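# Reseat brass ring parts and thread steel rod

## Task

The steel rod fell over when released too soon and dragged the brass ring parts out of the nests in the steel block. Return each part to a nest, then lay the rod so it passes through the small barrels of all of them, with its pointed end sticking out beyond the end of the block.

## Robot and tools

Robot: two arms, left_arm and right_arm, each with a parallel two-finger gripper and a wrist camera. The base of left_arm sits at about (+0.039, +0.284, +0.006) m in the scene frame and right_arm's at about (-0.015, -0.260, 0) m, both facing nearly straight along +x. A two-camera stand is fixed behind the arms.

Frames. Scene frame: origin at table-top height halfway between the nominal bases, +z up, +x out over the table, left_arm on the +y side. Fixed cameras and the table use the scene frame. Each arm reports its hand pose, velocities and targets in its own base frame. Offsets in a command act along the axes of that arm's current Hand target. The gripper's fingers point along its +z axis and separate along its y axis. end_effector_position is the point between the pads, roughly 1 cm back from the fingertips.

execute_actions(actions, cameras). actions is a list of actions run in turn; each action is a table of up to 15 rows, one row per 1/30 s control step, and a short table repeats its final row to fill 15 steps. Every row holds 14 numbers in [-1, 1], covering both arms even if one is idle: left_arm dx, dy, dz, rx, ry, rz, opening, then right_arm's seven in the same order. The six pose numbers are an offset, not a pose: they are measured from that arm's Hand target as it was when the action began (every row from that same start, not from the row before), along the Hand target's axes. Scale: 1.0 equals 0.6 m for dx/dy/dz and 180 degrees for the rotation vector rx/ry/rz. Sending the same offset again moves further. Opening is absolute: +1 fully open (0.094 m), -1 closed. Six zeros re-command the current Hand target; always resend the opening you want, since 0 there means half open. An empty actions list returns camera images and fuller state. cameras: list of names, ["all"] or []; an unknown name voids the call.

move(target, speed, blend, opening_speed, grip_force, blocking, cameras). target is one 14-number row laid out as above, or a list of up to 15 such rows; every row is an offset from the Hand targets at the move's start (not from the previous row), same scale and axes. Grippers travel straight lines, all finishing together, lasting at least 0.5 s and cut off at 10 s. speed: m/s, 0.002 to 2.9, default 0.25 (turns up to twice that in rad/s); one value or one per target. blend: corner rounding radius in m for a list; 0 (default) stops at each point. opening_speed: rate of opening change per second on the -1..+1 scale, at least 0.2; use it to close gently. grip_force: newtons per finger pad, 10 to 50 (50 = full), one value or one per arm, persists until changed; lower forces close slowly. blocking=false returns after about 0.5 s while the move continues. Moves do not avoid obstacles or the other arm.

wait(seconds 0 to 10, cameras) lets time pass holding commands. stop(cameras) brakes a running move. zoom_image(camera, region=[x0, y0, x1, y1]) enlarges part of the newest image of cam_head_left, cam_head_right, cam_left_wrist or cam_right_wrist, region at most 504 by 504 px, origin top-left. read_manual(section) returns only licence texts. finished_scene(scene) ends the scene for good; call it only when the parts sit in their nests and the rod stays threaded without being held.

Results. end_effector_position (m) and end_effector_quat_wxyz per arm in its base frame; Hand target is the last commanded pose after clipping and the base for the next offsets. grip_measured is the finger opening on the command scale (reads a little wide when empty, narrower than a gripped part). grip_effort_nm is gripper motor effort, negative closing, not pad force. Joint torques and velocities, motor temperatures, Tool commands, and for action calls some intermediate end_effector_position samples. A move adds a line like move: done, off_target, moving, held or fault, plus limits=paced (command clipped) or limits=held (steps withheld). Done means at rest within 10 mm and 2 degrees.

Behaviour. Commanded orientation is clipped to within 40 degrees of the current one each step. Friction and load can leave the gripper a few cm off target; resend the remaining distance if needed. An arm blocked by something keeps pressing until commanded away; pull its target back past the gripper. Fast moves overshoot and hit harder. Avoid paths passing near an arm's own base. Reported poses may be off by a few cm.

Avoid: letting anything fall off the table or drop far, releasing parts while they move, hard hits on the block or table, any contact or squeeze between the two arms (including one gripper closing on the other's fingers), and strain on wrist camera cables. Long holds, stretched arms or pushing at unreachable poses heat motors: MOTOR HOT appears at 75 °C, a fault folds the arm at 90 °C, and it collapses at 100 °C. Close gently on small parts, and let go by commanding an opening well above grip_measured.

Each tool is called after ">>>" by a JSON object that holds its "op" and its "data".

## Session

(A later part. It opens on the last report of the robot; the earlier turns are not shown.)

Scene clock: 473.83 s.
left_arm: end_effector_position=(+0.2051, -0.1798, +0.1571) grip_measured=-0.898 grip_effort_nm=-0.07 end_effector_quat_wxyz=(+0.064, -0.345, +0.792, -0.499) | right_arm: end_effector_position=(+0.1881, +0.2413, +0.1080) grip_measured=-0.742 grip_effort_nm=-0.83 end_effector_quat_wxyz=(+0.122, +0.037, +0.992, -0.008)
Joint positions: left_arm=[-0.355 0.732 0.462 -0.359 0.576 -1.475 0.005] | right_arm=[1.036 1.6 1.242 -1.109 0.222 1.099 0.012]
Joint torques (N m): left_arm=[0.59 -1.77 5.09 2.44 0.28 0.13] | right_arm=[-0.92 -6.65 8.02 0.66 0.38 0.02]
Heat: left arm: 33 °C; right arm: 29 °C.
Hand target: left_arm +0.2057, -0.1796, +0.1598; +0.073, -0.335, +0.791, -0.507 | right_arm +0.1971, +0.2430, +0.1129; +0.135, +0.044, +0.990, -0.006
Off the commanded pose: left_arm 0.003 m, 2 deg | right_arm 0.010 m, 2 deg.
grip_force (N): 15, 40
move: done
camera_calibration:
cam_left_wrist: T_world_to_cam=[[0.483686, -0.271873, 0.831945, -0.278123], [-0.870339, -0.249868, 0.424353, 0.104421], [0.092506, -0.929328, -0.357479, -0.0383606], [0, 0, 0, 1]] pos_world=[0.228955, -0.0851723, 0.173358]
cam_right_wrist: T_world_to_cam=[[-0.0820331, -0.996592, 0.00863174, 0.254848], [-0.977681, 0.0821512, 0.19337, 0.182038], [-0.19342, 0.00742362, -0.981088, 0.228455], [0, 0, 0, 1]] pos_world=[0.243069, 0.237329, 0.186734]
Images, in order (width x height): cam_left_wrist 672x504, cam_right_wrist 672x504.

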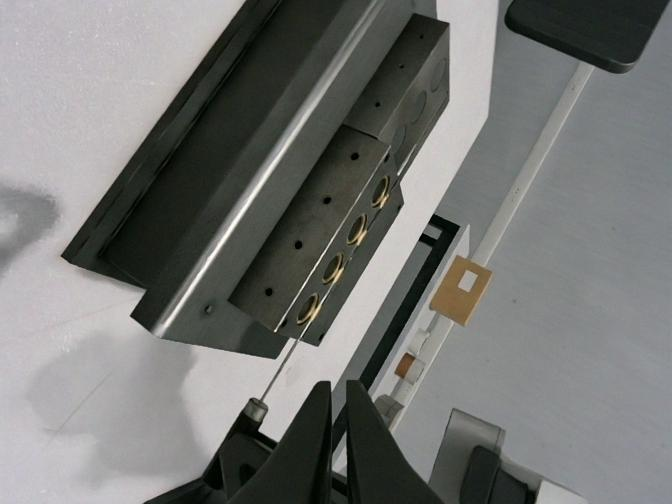

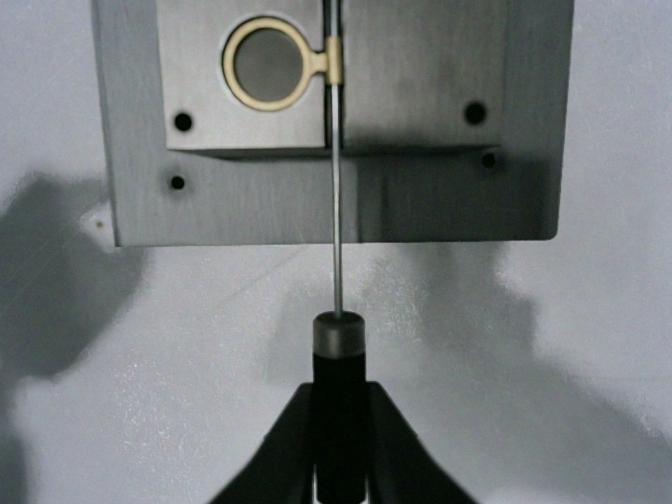

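>>> {"op": "zoom_image", "data": {"camera": "cam_left_wrist", "region": [280, 250, 350, 350]}}

Scaled by 5.040 from the camera's 672x504 image, which has a finer 960x720 frame.

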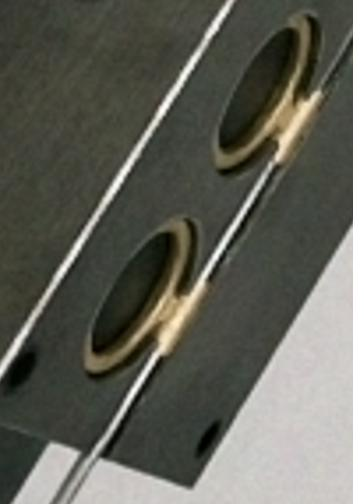

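>>> {"op": "move", "data": {"target": [0,0,0,0,0,0,-0.9, -0.0051,0.0018,0.0072,0,0,0,-0.95], "speed": 0.02, "cameras": ["cam_left_wrist", "cam_right_wrist"]}}

>>> {"op": "zoom_image", "data": {"camera": "cam_left_wrist", "region": [280, 240, 360, 350]}}

>>> {"op": "zoom_image", "data": {"camera": "cam_right_wrist", "region": [290, 0, 390, 160]}}

Scene clock: 476.43 s.
left_arm: end_effector_position=(+0.2051, -0.1798, +0.1571) grip_measured=-0.898 grip_effort_nm=-0.07 end_effector_quat_wxyz=(+0.064, -0.345, +0.792, -0.499) | right_arm: end_effector_position=(+0.1925, +0.2414, +0.1083) grip_measured=-0.742 grip_effort_nm=-0.83 end_effector_quat_wxyz=(+0.124, +0.039, +0.991, -0.005)
Joint positions: left_arm=[-0.355 0.732 0.462 -0.359 0.576 -1.475 0.005] | right_arm=[1.023 1.6 1.242 -1.098 0.222 1.088 0.012]
Joint torques (N m): left_arm=[0.58 -1.91 5.14 2.46 0.23 0.12] | right_arm=[-0.8 -5.67 7.87 0.72 0.36 0.01]
Heat: left arm: 33 °C; right arm: 29 °C.
Hand target: left_arm +0.2057, -0.1796, +0.1598; +0.073, -0.335, +0.791, -0.507 | right_arm +0.2013, +0.2438, +0.1096; +0.135, +0.044, +0.990, -0.006
Off the commanded pose: left_arm 0.003 m, 2 deg | right_arm 0.009 m, 1 deg.
grip_force (N): 15, 40
move: done
camera_calibration:
cam_left_wrist: T_world_to_cam=[[0.483686, -0.271873, 0.831945, -0.278123], [-0.870339, -0.249868, 0.424353, 0.104421], [0.092506, -0.929328, -0.357479, -0.0383606], [0, 0, 0, 1]] pos_world=[0.228955, -0.0851723, 0.173358]
cam_right_wrist: T_world_to_cam=[[-0.083866, -0.996477, 0.000993035, 0.256441], [-0.978613, 0.0825502, 0.188422, 0.186878], [-0.18784, 0.0148304, -0.982088, 0.226763], [0, 0, 0, 1]] pos_world=[0.246983, 0.236748, 0.187234]
Images, in order (width x height): cam_left_wrist 672x504, cam_right_wrist 672x504.

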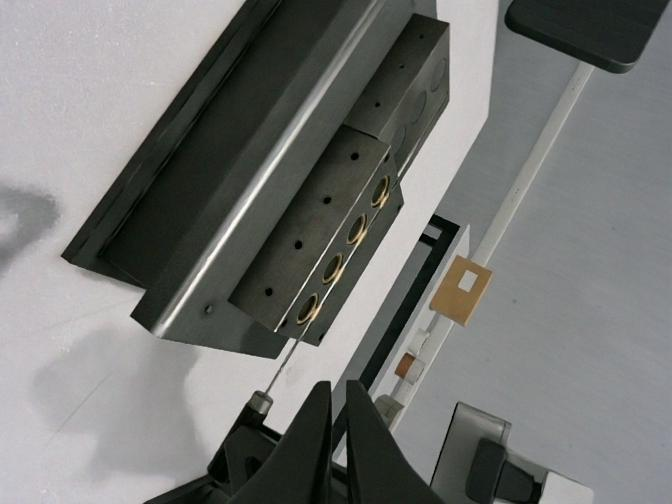

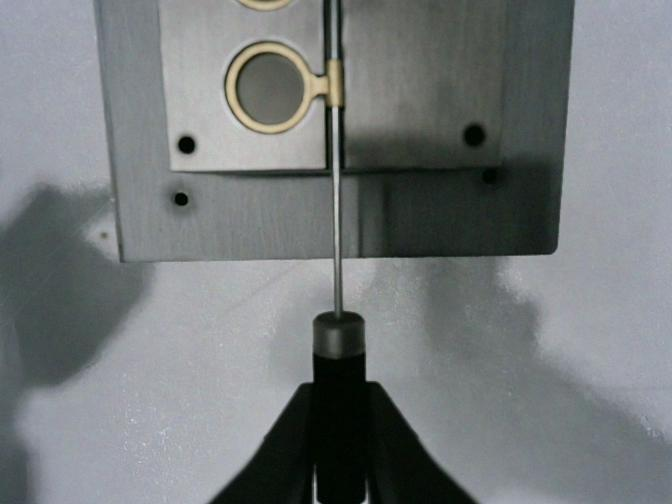

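Scaled by 4.582 from the camera's 672x504 image, which has a finer 960x720 frame.

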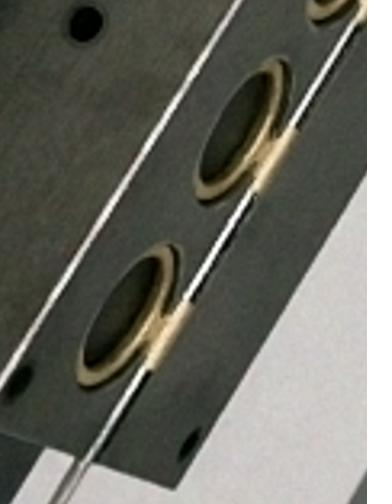

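Scaled by 3.150 from the camera's 672x504 image, which has a finer 960x720 frame.

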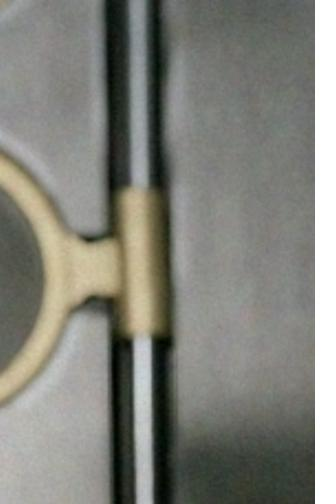

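>>> {"op": "move", "data": {"target": [0,0,0,0,0,0,-0.9, -0.0023,0.0003,0.0041,0,0,0,-0.95], "speed": 0.02}}

>>> {"op": "move", "data": {"target": [0,0,0,0,0,0,-0.9, -0.0023,0.0003,0.0041,0,0,0,-0.95], "speed": 0.02, "cameras": ["cam_left_wrist", "cam_right_wrist"]}}

>>> {"op": "zoom_image", "data": {"camera": "cam_left_wrist", "region": [280, 240, 360, 350]}}

Scene clock: 478.03 s.
left_arm: end_effector_position=(+0.2051, -0.1798, +0.1571) grip_measured=-0.898 grip_effort_nm=-0.07 end_effector_quat_wxyz=(+0.064, -0.345, +0.792, -0.499) | right_arm: end_effector_position=(+0.1949, +0.2416, +0.1067) grip_measured=-0.742 grip_effort_nm=-0.83 end_effector_quat_wxyz=(+0.125, +0.039, +0.991, -0.005)
Joint positions: left_arm=[-0.355 0.732 0.462 -0.359 0.576 -1.475 0.005] | right_arm=[1.017 1.606 1.242 -1.09 0.222 1.083 0.012]
Joint torques (N m): left_arm=[0.68 -1.92 5.31 2.44 0.23 0.13] | right_arm=[-0.72 -5.9 7.58 0.75 0.36 0]
Heat: left arm: 33 °C; right arm: 29 °C.
Hand target: left_arm +0.2057, -0.1796, +0.1598; +0.073, -0.335, +0.791, -0.507 | right_arm +0.2032, +0.2438, +0.1077; +0.135, +0.044, +0.990, -0.006
Off the commanded pose: left_arm 0.003 m, 2 deg | right_arm 0.009 m, 1 deg.
grip_force (N): 15, 40
move: done

Scene clock: 478.73 s.
left_arm: end_effector_position=(+0.2051, -0.1798, +0.1571) grip_measured=-0.898 grip_effort_nm=-0.07 end_effector_quat_wxyz=(+0.064, -0.345, +0.792, -0.499) | right_arm: end_effector_position=(+0.1972, +0.2417, +0.1069) grip_measured=-0.742 grip_effort_nm=-0.84 end_effector_quat_wxyz=(+0.126, +0.040, +0.991, -0.003)
Joint positions: left_arm=[-0.355 0.732 0.462 -0.359 0.576 -1.475 0.005] | right_arm=[1.011 1.606 1.242 -1.084 0.222 1.078 0.012]
Joint torques (N m): left_arm=[0.51 -1.87 5.12 2.46 0.24 0.12] | right_arm=[-0.7 -5.45 7.28 0.79 0.35 -0.01]
Heat: left arm: 33 °C; right arm: 29 °C.
Hand target: left_arm +0.2057, -0.1796, +0.1598; +0.073, -0.335, +0.791, -0.507 | right_arm +0.2053, +0.2438, +0.1057; +0.135, +0.044, +0.990, -0.006
Off the commanded pose: left_arm 0.003 m, 2 deg | right_arm 0.008 m, 1 deg.
grip_force (N): 15, 40
move: done
camera_calibration:
cam_left_wrist: T_world_to_cam=[[0.483686, -0.271873, 0.831945, -0.278123], [-0.870339, -0.249868, 0.424353, 0.104421], [0.092506, -0.929328, -0.357479, -0.0383606], [0, 0, 0, 1]] pos_world=[0.228955, -0.0851723, 0.173358]
cam_right_wrist: T_world_to_cam=[[-0.0864792, -0.996248, -0.00322525, 0.258118], [-0.979101, 0.0843917, 0.185039, 0.191822], [-0.184073, 0.0191599, -0.982726, 0.224678], [0, 0, 0, 1]] pos_world=[0.251492, 0.236657, 0.186135]
Images, in order (width x height): cam_left_wrist 672x504, cam_right_wrist 672x504.

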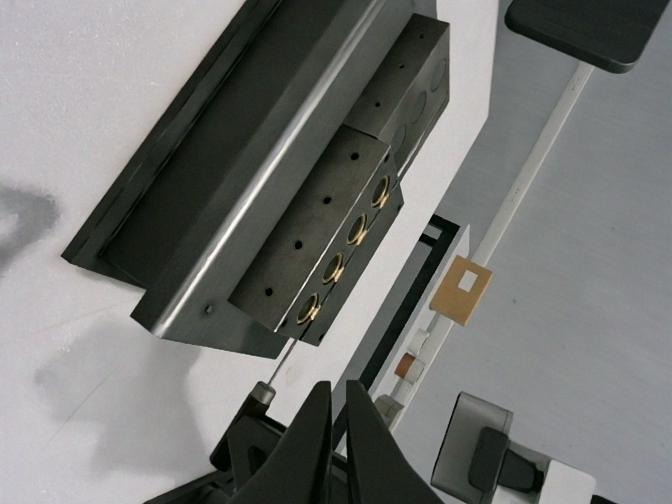

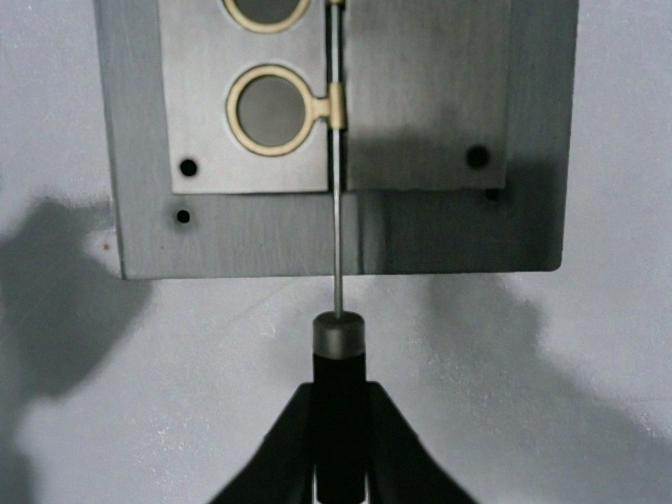

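Scaled by 4.582 from the camera's 672x504 image, which has a finer 960x720 frame.

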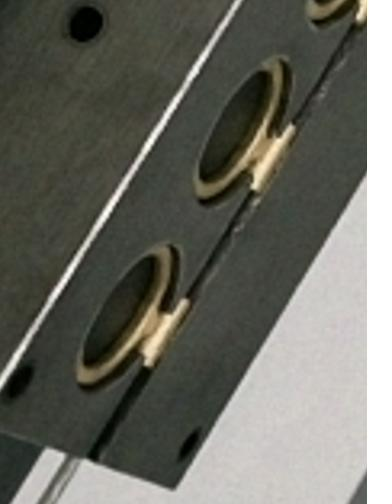

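>>> {"op": "move", "data": {"target": [0,0,0,0,0,0,-0.9, -0.0064,0.0003,0.0018,0,0,0,-0.95], "speed": 0.02}}

>>> {"op": "move", "data": {"target": [0,0,0,0,0,0,-0.9, -0.0064,0.0003,0.0018,0,0,0,-0.95], "speed": 0.02, "cameras": ["cam_left_wrist", "cam_right_wrist"]}}

>>> {"op": "zoom_image", "data": {"camera": "cam_left_wrist", "region": [280, 240, 360, 350]}}

Scene clock: 480.43 s.
left_arm: end_effector_position=(+0.2051, -0.1798, +0.1571) grip_measured=-0.898 grip_effort_nm=-0.07 end_effector_quat_wxyz=(+0.064, -0.345, +0.792, -0.499) | right_arm: end_effector_position=(+0.1987, +0.2411, +0.1056) grip_measured=-0.742 grip_effort_nm=-0.83 end_effector_quat_wxyz=(+0.125, +0.038, +0.991, -0.004)
Joint positions: left_arm=[-0.355 0.732 0.462 -0.359 0.576 -1.475 0.005] | right_arm=[1.004 1.611 1.242 -1.082 0.22 1.067 0.012]
Joint torques (N m): left_arm=[0.61 -1.85 5.22 2.41 0.27 0.16] | right_arm=[-1.11 -5.33 7.94 0.77 0.37 0.01]
Heat: left arm: 33 °C; right arm: 29 °C.
Hand target: left_arm +0.2057, -0.1796, +0.1598; +0.073, -0.335, +0.791, -0.507 | right_arm +0.2093, +0.2436, +0.1056; +0.135, +0.044, +0.990, -0.006
Off the commanded pose: left_arm 0.003 m, 2 deg | right_arm 0.011 m, 1 deg.
grip_force (N): 15, 40
move: off_target (right_arm)

Scene clock: 481.17 s.
left_arm: end_effector_position=(+0.2051, -0.1798, +0.1571) grip_measured=-0.898 grip_effort_nm=-0.07 end_effector_quat_wxyz=(+0.064, -0.345, +0.792, -0.499) | right_arm: end_effector_position=(+0.2001, +0.2409, +0.1040) grip_measured=-0.742 grip_effort_nm=-0.83 end_effector_quat_wxyz=(+0.120, +0.036, +0.992, -0.005)
Joint positions: left_arm=[-0.355 0.732 0.462 -0.359 0.576 -1.475 0.005] | right_arm=[0.995 1.618 1.245 -1.082 0.21 1.055 0.012]
Joint torques (N m): left_arm=[0.65 -1.78 5.16 2.42 0.25 0.15] | right_arm=[-1.32 -5.45 8.31 0.79 0.46 -0.01]
Heat: left arm: 33 °C; right arm: 29 °C.
Hand target: left_arm +0.2057, -0.1796, +0.1598; +0.073, -0.335, +0.791, -0.507 | right_arm +0.2133, +0.2435, +0.1057; +0.135, +0.044, +0.990, -0.006
Off the commanded pose: left_arm 0.003 m, 2 deg | right_arm 0.014 m, 2 deg.
grip_force (N): 15, 40
move: off_target (right_arm)
camera_calibration:
cam_left_wrist: T_world_to_cam=[[0.483686, -0.271873, 0.831945, -0.278123], [-0.870339, -0.249868, 0.424353, 0.104421], [0.092506, -0.929328, -0.357479, -0.0383606], [0, 0, 0, 1]] pos_world=[0.228955, -0.0851723, 0.173358]
cam_right_wrist: T_world_to_cam=[[-0.0789118, -0.996879, 0.0021329, 0.255581], [-0.977062, 0.0777673, 0.198246, 0.195017], [-0.197794, 0.01356, -0.98015, 0.226225], [0, 0, 0, 1]] pos_world=[0.255458, 0.23655, 0.182528]
Images, in order (width x height): cam_left_wrist 672x504, cam_right_wrist 672x504.

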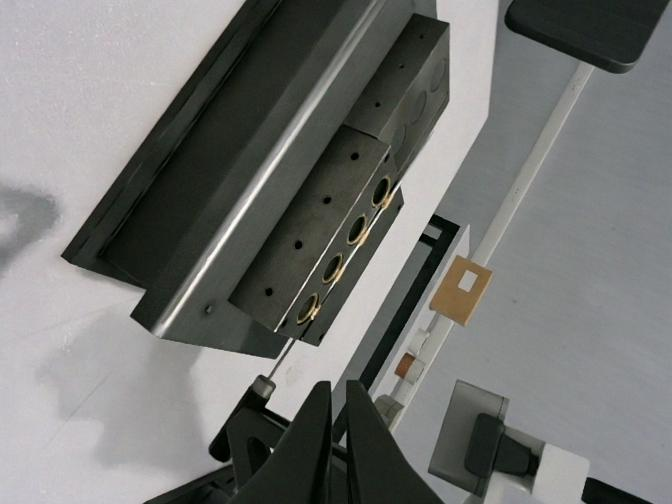

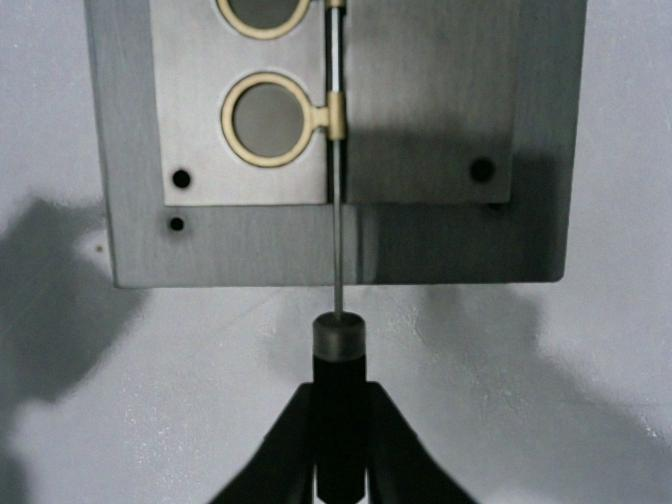

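Scaled by 4.582 from the camera's 672x504 image, which has a finer 960x720 frame.

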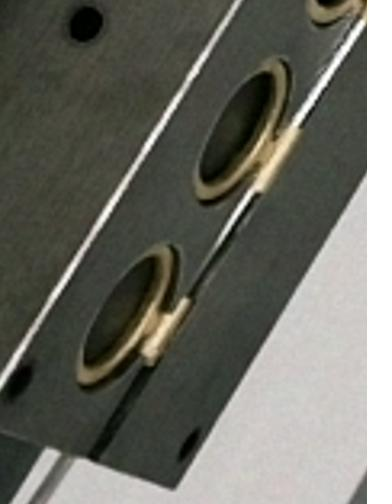

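>>> {"op": "move", "data": {"target": [0,0,0,0,0,0,-0.9, -0.0018,0,-0.0048,0,0,0,-0.95], "speed": 0.02, "cameras": ["cam_left_wrist", "cam_right_wrist"]}}

>>> {"op": "zoom_image", "data": {"camera": "cam_left_wrist", "region": [280, 140, 440, 350]}}

Scene clock: 482.83 s.
left_arm: end_effector_position=(+0.2051, -0.1798, +0.1571) grip_measured=-0.898 grip_effort_nm=-0.07 end_effector_quat_wxyz=(+0.064, -0.345, +0.792, -0.499) | right_arm: end_effector_position=(+0.2021, +0.2411, +0.1056) grip_measured=-0.742 grip_effort_nm=-0.83 end_effector_quat_wxyz=(+0.121, +0.038, +0.992, -0.003)
Joint positions: left_arm=[-0.355 0.732 0.462 -0.359 0.576 -1.475 0.005] | right_arm=[0.99 1.618 1.251 -1.082 0.21 1.053 0.012]
Joint torques (N m): left_arm=[0.64 -1.89 5.12 2.46 0.26 0.1] | right_arm=[-0.98 -5.55 8.79 0.7 0.46 0]
Heat: left arm: 33 °C; right arm: 29 °C.
Hand target: left_arm +0.2057, -0.1796, +0.1598; +0.073, -0.335, +0.791, -0.507 | right_arm +0.2136, +0.2434, +0.1087; +0.135, +0.044, +0.990, -0.006
Off the commanded pose: left_arm 0.003 m, 2 deg | right_arm 0.012 m, 2 deg.
grip_force (N): 15, 40
move: off_target (right_arm)
camera_calibration:
cam_left_wrist: T_world_to_cam=[[0.483686, -0.271873, 0.831945, -0.278123], [-0.870339, -0.249868, 0.424353, 0.104421], [0.092506, -0.929328, -0.357479, -0.0383606], [0, 0, 0, 1]] pos_world=[0.228955, -0.0851723, 0.173358]
cam_right_wrist: T_world_to_cam=[[-0.0819957, -0.99663, -0.00209133, 0.256935], [-0.977385, 0.0800015, 0.19575, 0.196385], [-0.194923, 0.0180947, -0.980652, 0.226515], [0, 0, 0, 1]] pos_world=[0.257165, 0.236259, 0.184227]
Images, in order (width x height): cam_left_wrist 672x504, cam_right_wrist 672x504.

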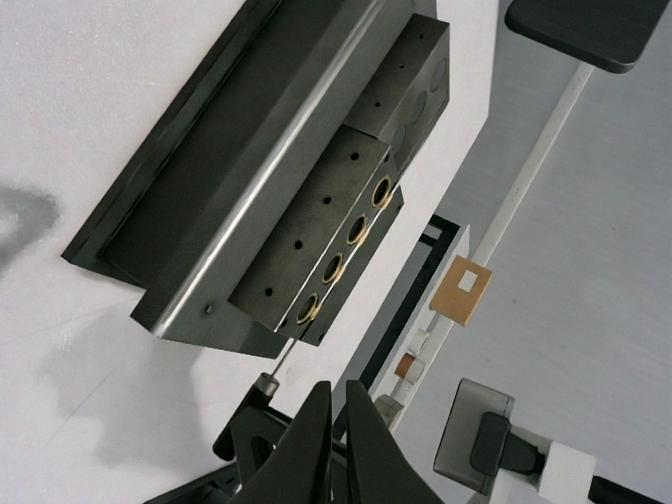

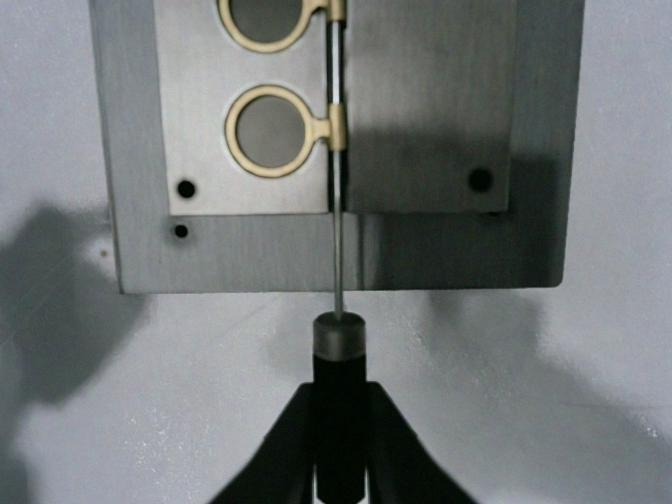

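Scaled by 2.400 from the camera's 672x504 image, which has a finer 960x720 frame.

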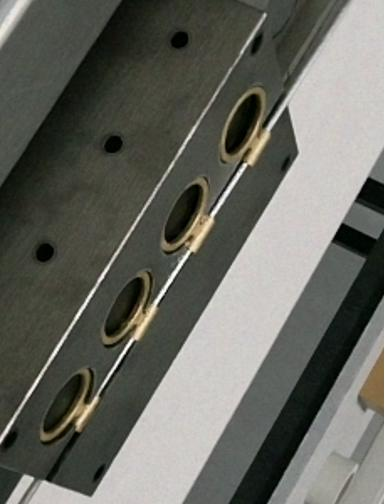

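>>> {"op": "zoom_image", "data": {"camera": "cam_left_wrist", "region": [340, 160, 420, 260]}}

>>> {"op": "zoom_image", "data": {"camera": "cam_left_wrist", "region": [280, 240, 360, 350]}}

Scaled by 5.040 from the camera's 672x504 image, which has a finer 960x720 frame.

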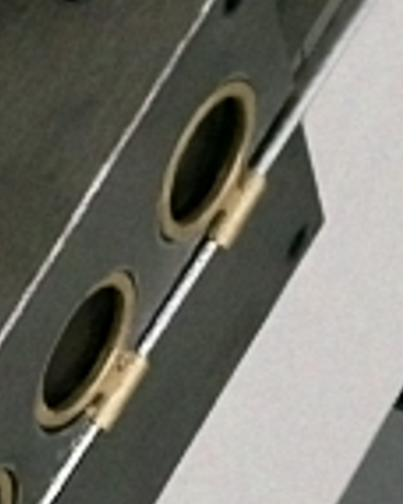

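Scaled by 4.582 from the camera's 672x504 image, which has a finer 960x720 frame.

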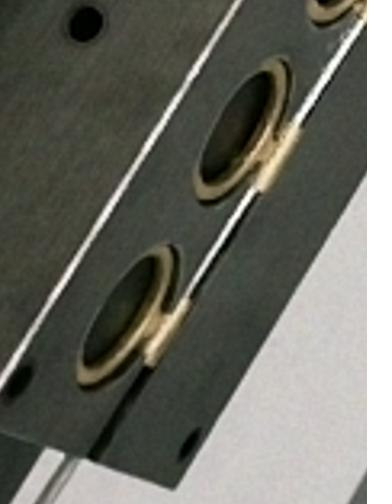

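>>> {"op": "move", "data": {"target": [0,0,0,0,0,0,-0.9, -0.0007,0,-0.0024,0,0.0067,0,-0.95], "speed": 0.02, "cameras": ["cam_left_wrist", "cam_right_wrist"]}}

>>> {"op": "zoom_image", "data": {"camera": "cam_left_wrist", "region": [340, 160, 420, 260]}}

>>> {"op": "zoom_image", "data": {"camera": "cam_left_wrist", "region": [280, 240, 360, 350]}}

Scene clock: 489.70 s.
left_arm: end_effector_position=(+0.2051, -0.1798, +0.1571) grip_measured=-0.898 grip_effort_nm=-0.07 end_effector_quat_wxyz=(+0.064, -0.345, +0.792, -0.499) | right_arm: end_effector_position=(+0.2035, +0.2411, +0.1065) grip_measured=-0.742 grip_effort_nm=-0.83 end_effector_quat_wxyz=(+0.113, +0.038, +0.993, -0.005)
Joint positions: left_arm=[-0.355 0.732 0.462 -0.359 0.576 -1.475 0.005] | right_arm=[0.979 1.63 1.27 -1.098 0.197 1.045 0.012]
Joint torques (N m): left_arm=[0.62 -1.85 5 2.4 0.25 0.15] | right_arm=[-0.91 -6.01 8.75 0.66 0.36 0]
Heat: left arm: 34 °C; right arm: 29 °C.
Hand target: left_arm +0.2057, -0.1796, +0.1598; +0.073, -0.335, +0.791, -0.507 | right_arm +0.2136, +0.2434, +0.1102; +0.125, +0.044, +0.991, -0.005
Off the commanded pose: left_arm 0.003 m, 2 deg | right_arm 0.011 m, 2 deg.
grip_force (N): 15, 40
move: off_target (right_arm)
camera_calibration:
cam_left_wrist: T_world_to_cam=[[0.483686, -0.271873, 0.831945, -0.278123], [-0.870339, -0.249868, 0.424353, 0.104421], [0.092506, -0.929328, -0.357479, -0.0383606], [0, 0, 0, 1]] pos_world=[0.228955, -0.0851723, 0.173358]
cam_right_wrist: T_world_to_cam=[[-0.082938, -0.996553, 0.00173557, 0.256866], [-0.974075, 0.0814348, 0.211061, 0.194947], [-0.210475, 0.0158144, -0.977471, 0.231014], [0, 0, 0, 1]] pos_world=[0.25982, 0.236452, 0.184218]
Images, in order (width x height): cam_left_wrist 672x504, cam_right_wrist 672x504.

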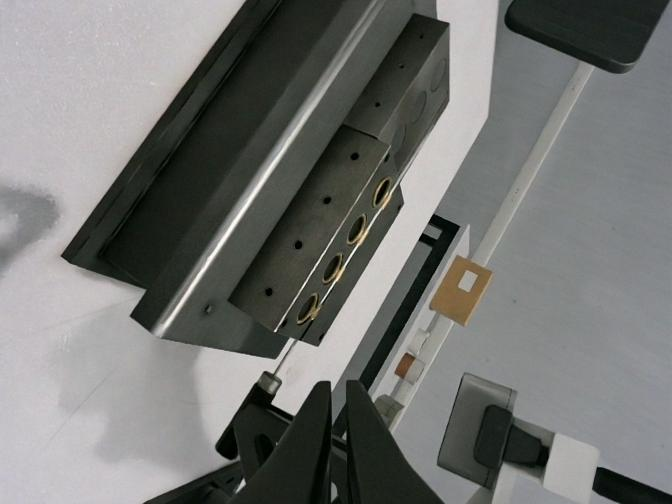

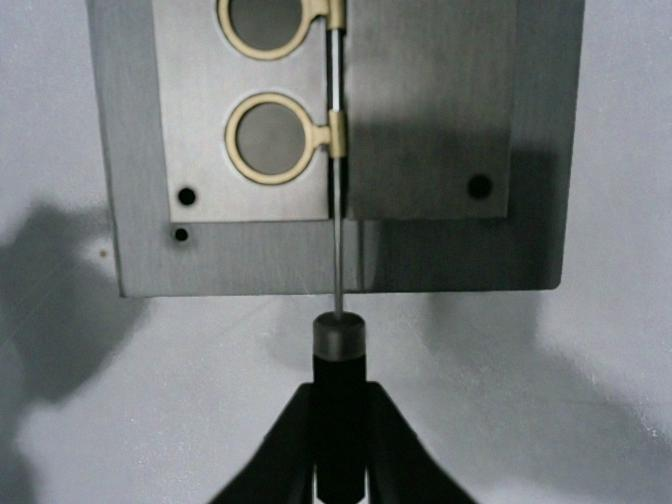

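Scaled by 5.040 from the camera's 672x504 image, which has a finer 960x720 frame.

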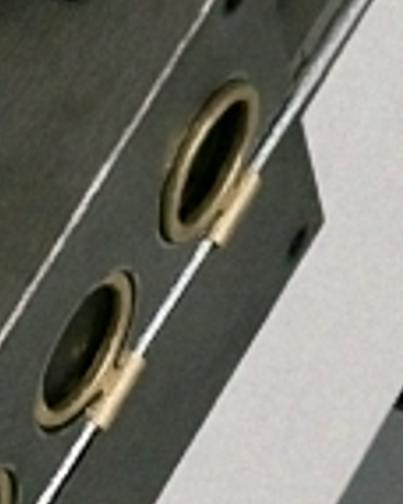

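Scaled by 4.582 from the camera's 672x504 image, which has a finer 960x720 frame.

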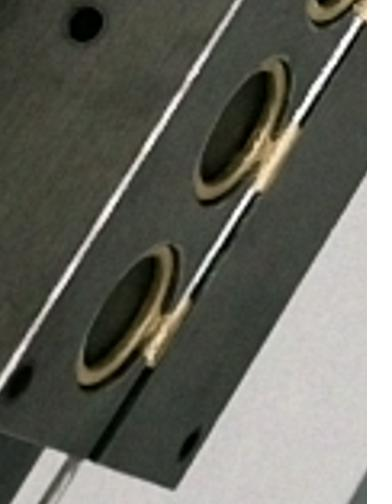

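>>> {"op": "zoom_image", "data": {"camera": "cam_left_wrist", "region": [360, 160, 410, 215]}}

>>> {"op": "zoom_image", "data": {"camera": "cam_right_wrist", "region": [200, 0, 400, 130]}}

Scaled by 9.164 from the camera's 672x504 image, which has a finer 960x720 frame.

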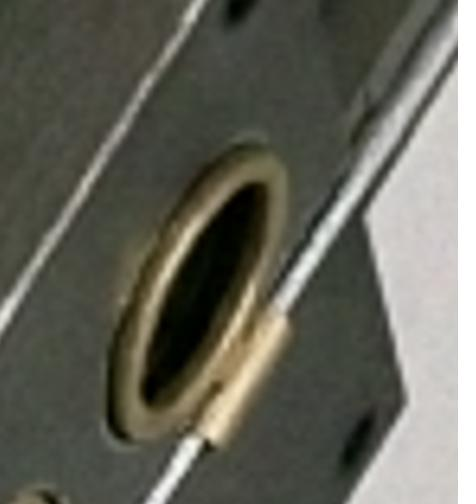

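Scaled by 2.520 from the camera's 672x504 image, which has a finer 960x720 frame.

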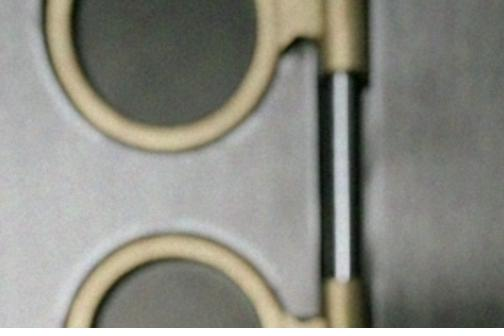

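>>> {"op": "move", "data": {"target": [0,0,0,0,0,0,-0.9, 0.0129,-0.0006,-0.0033,0,0,0,-0.95], "speed": 0.02, "cameras": ["cam_left_wrist"]}}

>>> {"op": "zoom_image", "data": {"camera": "cam_left_wrist", "region": [340, 160, 420, 260]}}

Scene clock: 495.63 s.
left_arm: end_effector_position=(+0.2051, -0.1798, +0.1571) grip_measured=-0.898 grip_effort_nm=-0.07 end_effector_quat_wxyz=(+0.064, -0.345, +0.792, -0.499) | right_arm: end_effector_position=(+0.2027, +0.2418, +0.1067) grip_measured=-0.742 grip_effort_nm=-0.83 end_effector_quat_wxyz=(+0.115, +0.042, +0.993, -0.005)
Joint positions: left_arm=[-0.355 0.732 0.462 -0.359 0.576 -1.475 0.005] | right_arm=[0.985 1.63 1.27 -1.098 0.201 1.057 0.012]
Joint torques (N m): left_arm=[0.61 -1.89 5.19 2.44 0.22 0.16] | right_arm=[0.58 -7.24 7.41 0.61 0.35 0.11]
Heat: left arm: 34 °C; right arm: 29 °C.
Hand target: left_arm +0.2057, -0.1796, +0.1598; +0.073, -0.335, +0.791, -0.507 | right_arm +0.2056, +0.2438, +0.1102; +0.125, +0.044, +0.991, -0.005
Off the commanded pose: left_arm 0.003 m, 2 deg | right_arm 0.005 m, 1 deg.
grip_force (N): 15, 40
move: done
camera_calibration:
cam_left_wrist: T_world_to_cam=[[0.483686, -0.271873, 0.831945, -0.278123], [-0.870339, -0.249868, 0.424353, 0.104421], [0.092506, -0.929328, -0.357479, -0.0383606], [0, 0, 0, 1]] pos_world=[0.228955, -0.0851723, 0.173358]
Images, in order (width x height): cam_left_wrist 672x504.

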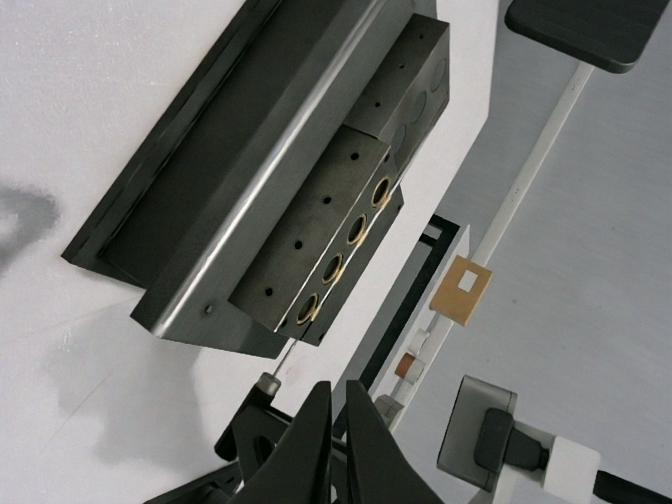

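Scaled by 5.040 from the camera's 672x504 image, which has a finer 960x720 frame.

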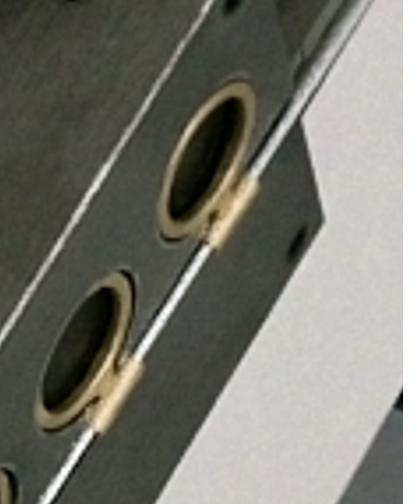

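>>> {"op": "move", "data": {"target": [0,0,0,0,0,0,-0.9, 0.0081,-0.0008,-0.0021,0,0,0,-0.95], "speed": 0.02, "cameras": ["cam_left_wrist", "cam_right_wrist"]}}

>>> {"op": "zoom_image", "data": {"camera": "cam_left_wrist", "region": [340, 160, 420, 260]}}

>>> {"op": "zoom_image", "data": {"camera": "cam_left_wrist", "region": [280, 240, 360, 350]}}

Scene clock: 497.03 s.
left_arm: end_effector_position=(+0.2051, -0.1798, +0.1571) grip_measured=-0.898 grip_effort_nm=-0.07 end_effector_quat_wxyz=(+0.064, -0.345, +0.792, -0.499) | right_arm: end_effector_position=(+0.2007, +0.2436, +0.1069) grip_measured=-0.742 grip_effort_nm=-0.84 end_effector_quat_wxyz=(+0.118, +0.041, +0.992, -0.005)
Joint positions: left_arm=[-0.355 0.732 0.462 -0.359 0.576 -1.475 0.005] | right_arm=[0.997 1.63 1.27 -1.098 0.208 1.067 0.012]
Joint torques (N m): left_arm=[0.61 -1.81 4.98 2.48 0.25 0.13] | right_arm=[0.7 -8.1 6.5 0.59 0.3 0.16]
Heat: left arm: 34 °C; right arm: 29 °C.
Hand target: left_arm +0.2057, -0.1796, +0.1598; +0.073, -0.335, +0.791, -0.507 | right_arm +0.2006, +0.2438, +0.1102; +0.125, +0.044, +0.991, -0.005
Off the commanded pose: left_arm 0.003 m, 2 deg | right_arm 0.003 m, 1 deg.
grip_force (N): 15, 40
move: done
camera_calibration:
cam_left_wrist: T_world_to_cam=[[0.483686, -0.271873, 0.831945, -0.278123], [-0.870339, -0.249868, 0.424353, 0.104421], [0.092506, -0.929328, -0.357479, -0.0383606], [0, 0, 0, 1]] pos_world=[0.228955, -0.0851723, 0.173358]
cam_right_wrist: T_world_to_cam=[[-0.0881759, -0.996103, 0.00183281, 0.260079], [-0.975608, 0.0867327, 0.20166, 0.192031], [-0.201034, 0.0159935, -0.979454, 0.229135], [0, 0, 0, 1]] pos_world=[0.256344, 0.238746, 0.185225]
Images, in order (width x height): cam_left_wrist 672x504, cam_right_wrist 672x504.

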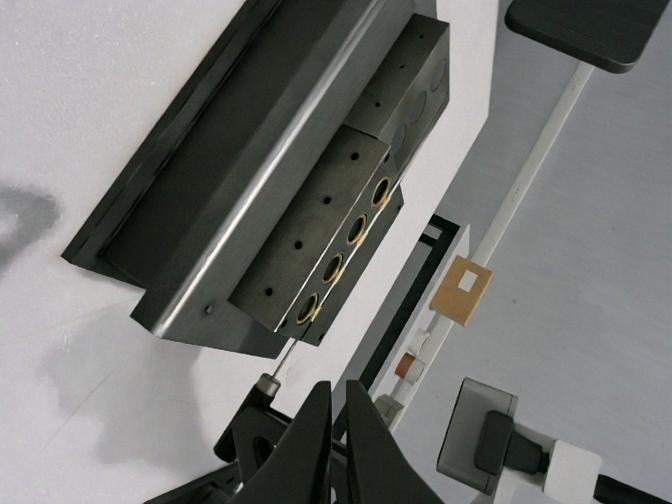

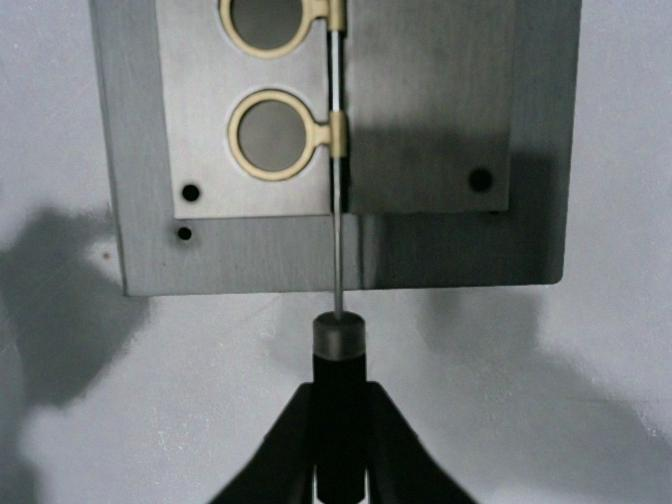

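Scaled by 5.040 from the camera's 672x504 image, which has a finer 960x720 frame.

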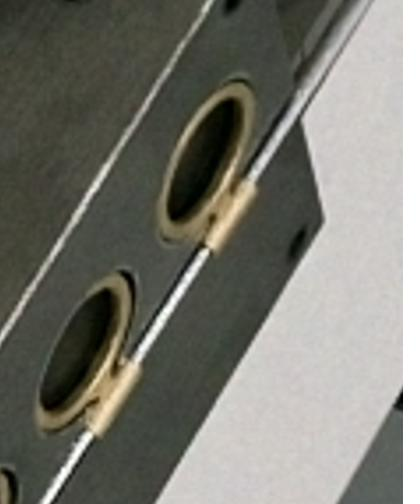

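Scaled by 4.582 from the camera's 672x504 image, which has a finer 960x720 frame.

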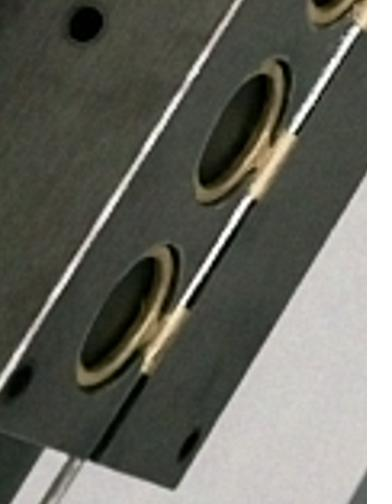

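>>> {"op": "move", "data": {"target": [0,0,0,0,0,0,-0.9, -0.0006,0,-0.0021,0,0.0067,0,-0.95], "speed": 0.02, "cameras": ["cam_left_wrist", "cam_right_wrist"]}}

>>> {"op": "zoom_image", "data": {"camera": "cam_left_wrist", "region": [340, 160, 420, 260]}}

>>> {"op": "zoom_image", "data": {"camera": "cam_left_wrist", "region": [280, 240, 360, 350]}}

Scene clock: 499.47 s.
left_arm: end_effector_position=(+0.2051, -0.1798, +0.1571) grip_measured=-0.898 grip_effort_nm=-0.07 end_effector_quat_wxyz=(+0.064, -0.345, +0.792, -0.499) | right_arm: end_effector_position=(+0.1997, +0.2434, +0.1067) grip_measured=-0.742 grip_effort_nm=-0.83 end_effector_quat_wxyz=(+0.115, +0.041, +0.992, -0.005)
Joint positions: left_arm=[-0.355 0.732 0.462 -0.359 0.576 -1.475 0.005] | right_arm=[0.997 1.63 1.27 -1.101 0.204 1.067 0.012]
Joint torques (N m): left_arm=[0.62 -1.96 5.22 2.42 0.26 0.16] | right_arm=[-0.25 -7.41 8.03 0.45 0.12 0.06]
Heat: left arm: 34 °C; right arm: 29 °C.
Hand target: left_arm +0.2057, -0.1796, +0.1598; +0.073, -0.335, +0.791, -0.507 | right_arm +0.2005, +0.2437, +0.1115; +0.114, +0.044, +0.992, -0.005
Off the commanded pose: left_arm 0.003 m, 2 deg | right_arm 0.005 m, 0 deg.
grip_force (N): 15, 40
move: done
camera_calibration:
cam_left_wrist: T_world_to_cam=[[0.483686, -0.271873, 0.831945, -0.278123], [-0.870339, -0.249868, 0.424353, 0.104421], [0.092506, -0.929328, -0.357479, -0.0383606], [0, 0, 0, 1]] pos_world=[0.228955, -0.0851723, 0.173358]
cam_right_wrist: T_world_to_cam=[[-0.0881279, -0.996106, 0.00248677, 0.259694], [-0.974554, 0.0867371, 0.206693, 0.19035], [-0.206104, 0.015792, -0.978403, 0.229672], [0, 0, 0, 1]] pos_world=[0.255729, 0.238545, 0.184722]
Images, in order (width x height): cam_left_wrist 672x504, cam_right_wrist 672x504.

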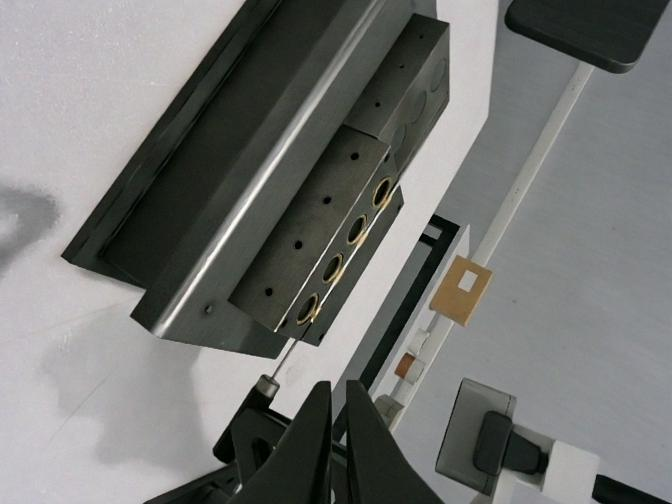

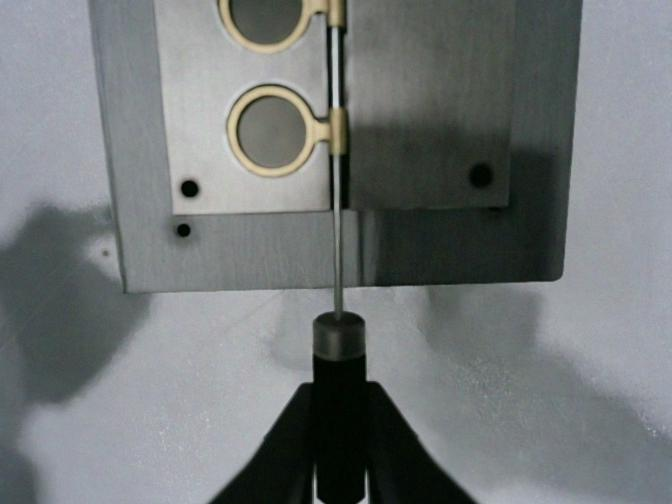

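Scaled by 5.040 from the camera's 672x504 image, which has a finer 960x720 frame.

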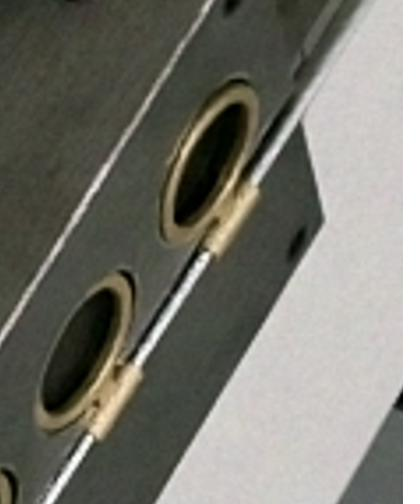

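Scaled by 4.582 from the camera's 672x504 image, which has a finer 960x720 frame.

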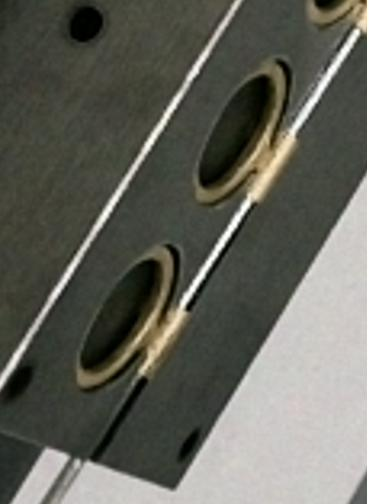

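>>> {"op": "zoom_image", "data": {"camera": "cam_right_wrist", "region": [290, 0, 390, 120]}}

>>> {"op": "zoom_image", "data": {"camera": "cam_right_wrist", "region": [290, 120, 390, 330]}}

Scaled by 4.200 from the camera's 672x504 image, which has a finer 960x720 frame.

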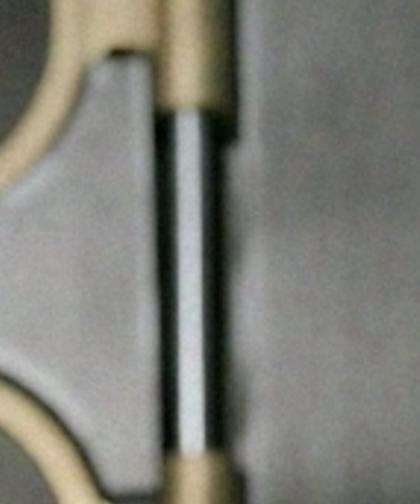

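Scaled by 2.400 from the camera's 672x504 image, which has a finer 960x720 frame.

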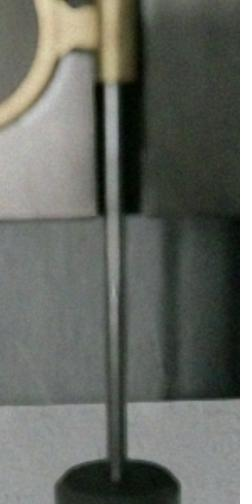

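>>> {"op": "zoom_image", "data": {"camera": "cam_left_wrist", "region": [360, 160, 410, 215]}}

>>> {"op": "zoom_image", "data": {"camera": "cam_left_wrist", "region": [335, 200, 385, 255]}}

Scaled by 9.164 from the camera's 672x504 image, which has a finer 960x720 frame.

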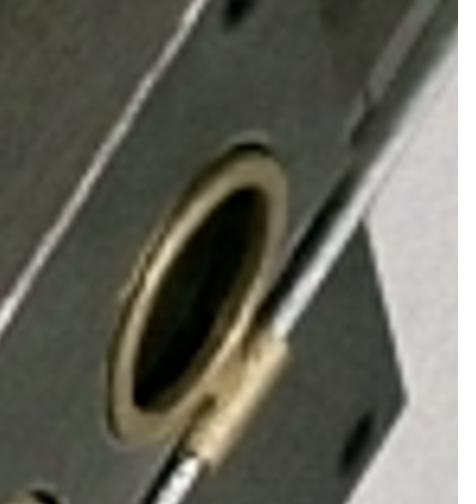

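Scaled by 9.164 from the camera's 672x504 image, which has a finer 960x720 frame.

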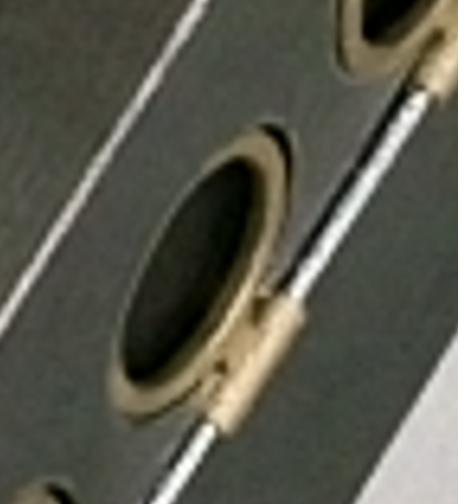

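>>> {"op": "move", "data": {"target": [0,0,0,0,0,0,-0.9, -0.0006,-0.0015,-0.0015,0,0.008,0,-0.95], "speed": 0.02, "cameras": ["cam_left_wrist", "cam_right_wrist"]}}

>>> {"op": "zoom_image", "data": {"camera": "cam_left_wrist", "region": [340, 160, 420, 260]}}

>>> {"op": "zoom_image", "data": {"camera": "cam_left_wrist", "region": [280, 240, 360, 350]}}

Scene clock: 507.30 s.
left_arm: end_effector_position=(+0.2051, -0.1798, +0.1571) grip_measured=-0.898 grip_effort_nm=-0.07 end_effector_quat_wxyz=(+0.064, -0.345, +0.792, -0.499) | right_arm: end_effector_position=(+0.1996, +0.2434, +0.1088) grip_measured=-0.742 grip_effort_nm=-0.83 end_effector_quat_wxyz=(+0.106, +0.041, +0.993, -0.001)
Joint positions: left_arm=[-0.355 0.732 0.462 -0.359 0.576 -1.475 0.005] | right_arm=[0.985 1.63 1.281 -1.113 0.183 1.058 0.012]
Joint torques (N m): left_arm=[0.46 -1.74 5.15 2.45 0.25 0.12] | right_arm=[-0.57 -6.8 8.4 0.39 0.06 0.02]
Heat: left arm: 34 °C; right arm: 28 °C.
Hand target: left_arm +0.2057, -0.1796, +0.1598; +0.073, -0.335, +0.791, -0.507 | right_arm +0.2007, +0.2429, +0.1126; +0.102, +0.044, +0.994, -0.004
Off the commanded pose: left_arm 0.003 m, 2 deg | right_arm 0.004 m, 1 deg.
grip_force (N): 15, 40
move: done
camera_calibration:
cam_left_wrist: T_world_to_cam=[[0.483686, -0.271873, 0.831945, -0.278123], [-0.870339, -0.249868, 0.424353, 0.104421], [0.092506, -0.929328, -0.357479, -0.0383606], [0, 0, 0, 1]] pos_world=[0.228955, -0.0851723, 0.173358]
cam_right_wrist: T_world_to_cam=[[-0.0883025, -0.996081, -0.00506813, 0.260463], [-0.970706, 0.0849094, 0.224766, 0.187425], [-0.223454, 0.024767, -0.9744, 0.232464], [0, 0, 0, 1]] pos_world=[0.25688, 0.237771, 0.185706]
Images, in order (width x height): cam_left_wrist 672x504, cam_right_wrist 672x504.

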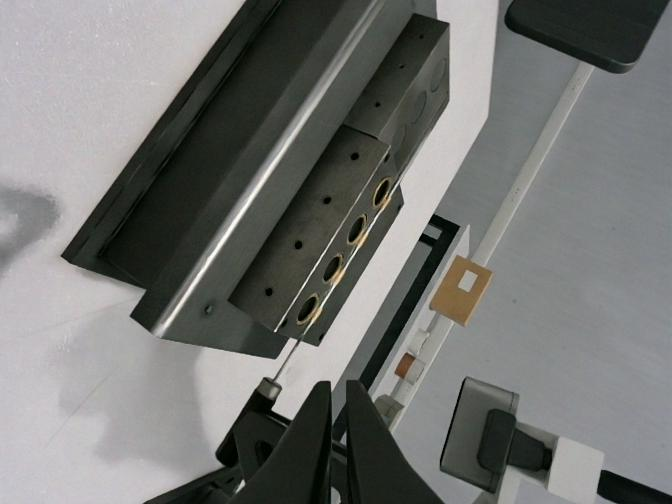

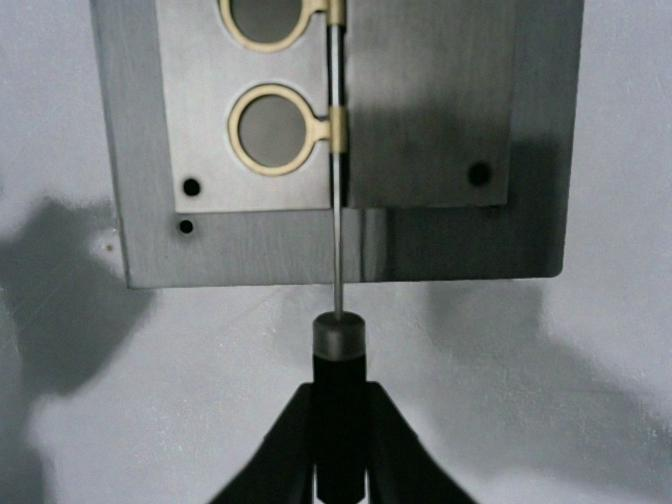

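Scaled by 5.040 from the camera's 672x504 image, which has a finer 960x720 frame.

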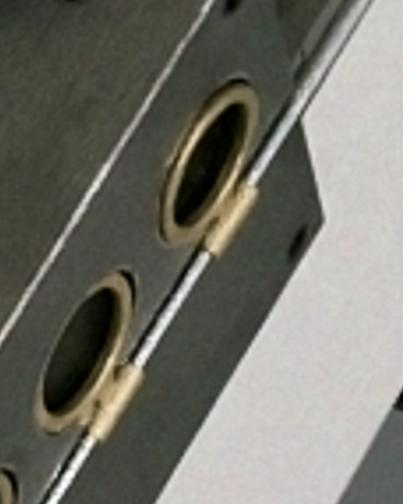

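Scaled by 4.582 from the camera's 672x504 image, which has a finer 960x720 frame.

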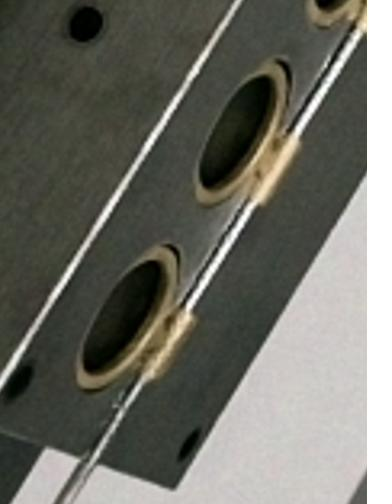

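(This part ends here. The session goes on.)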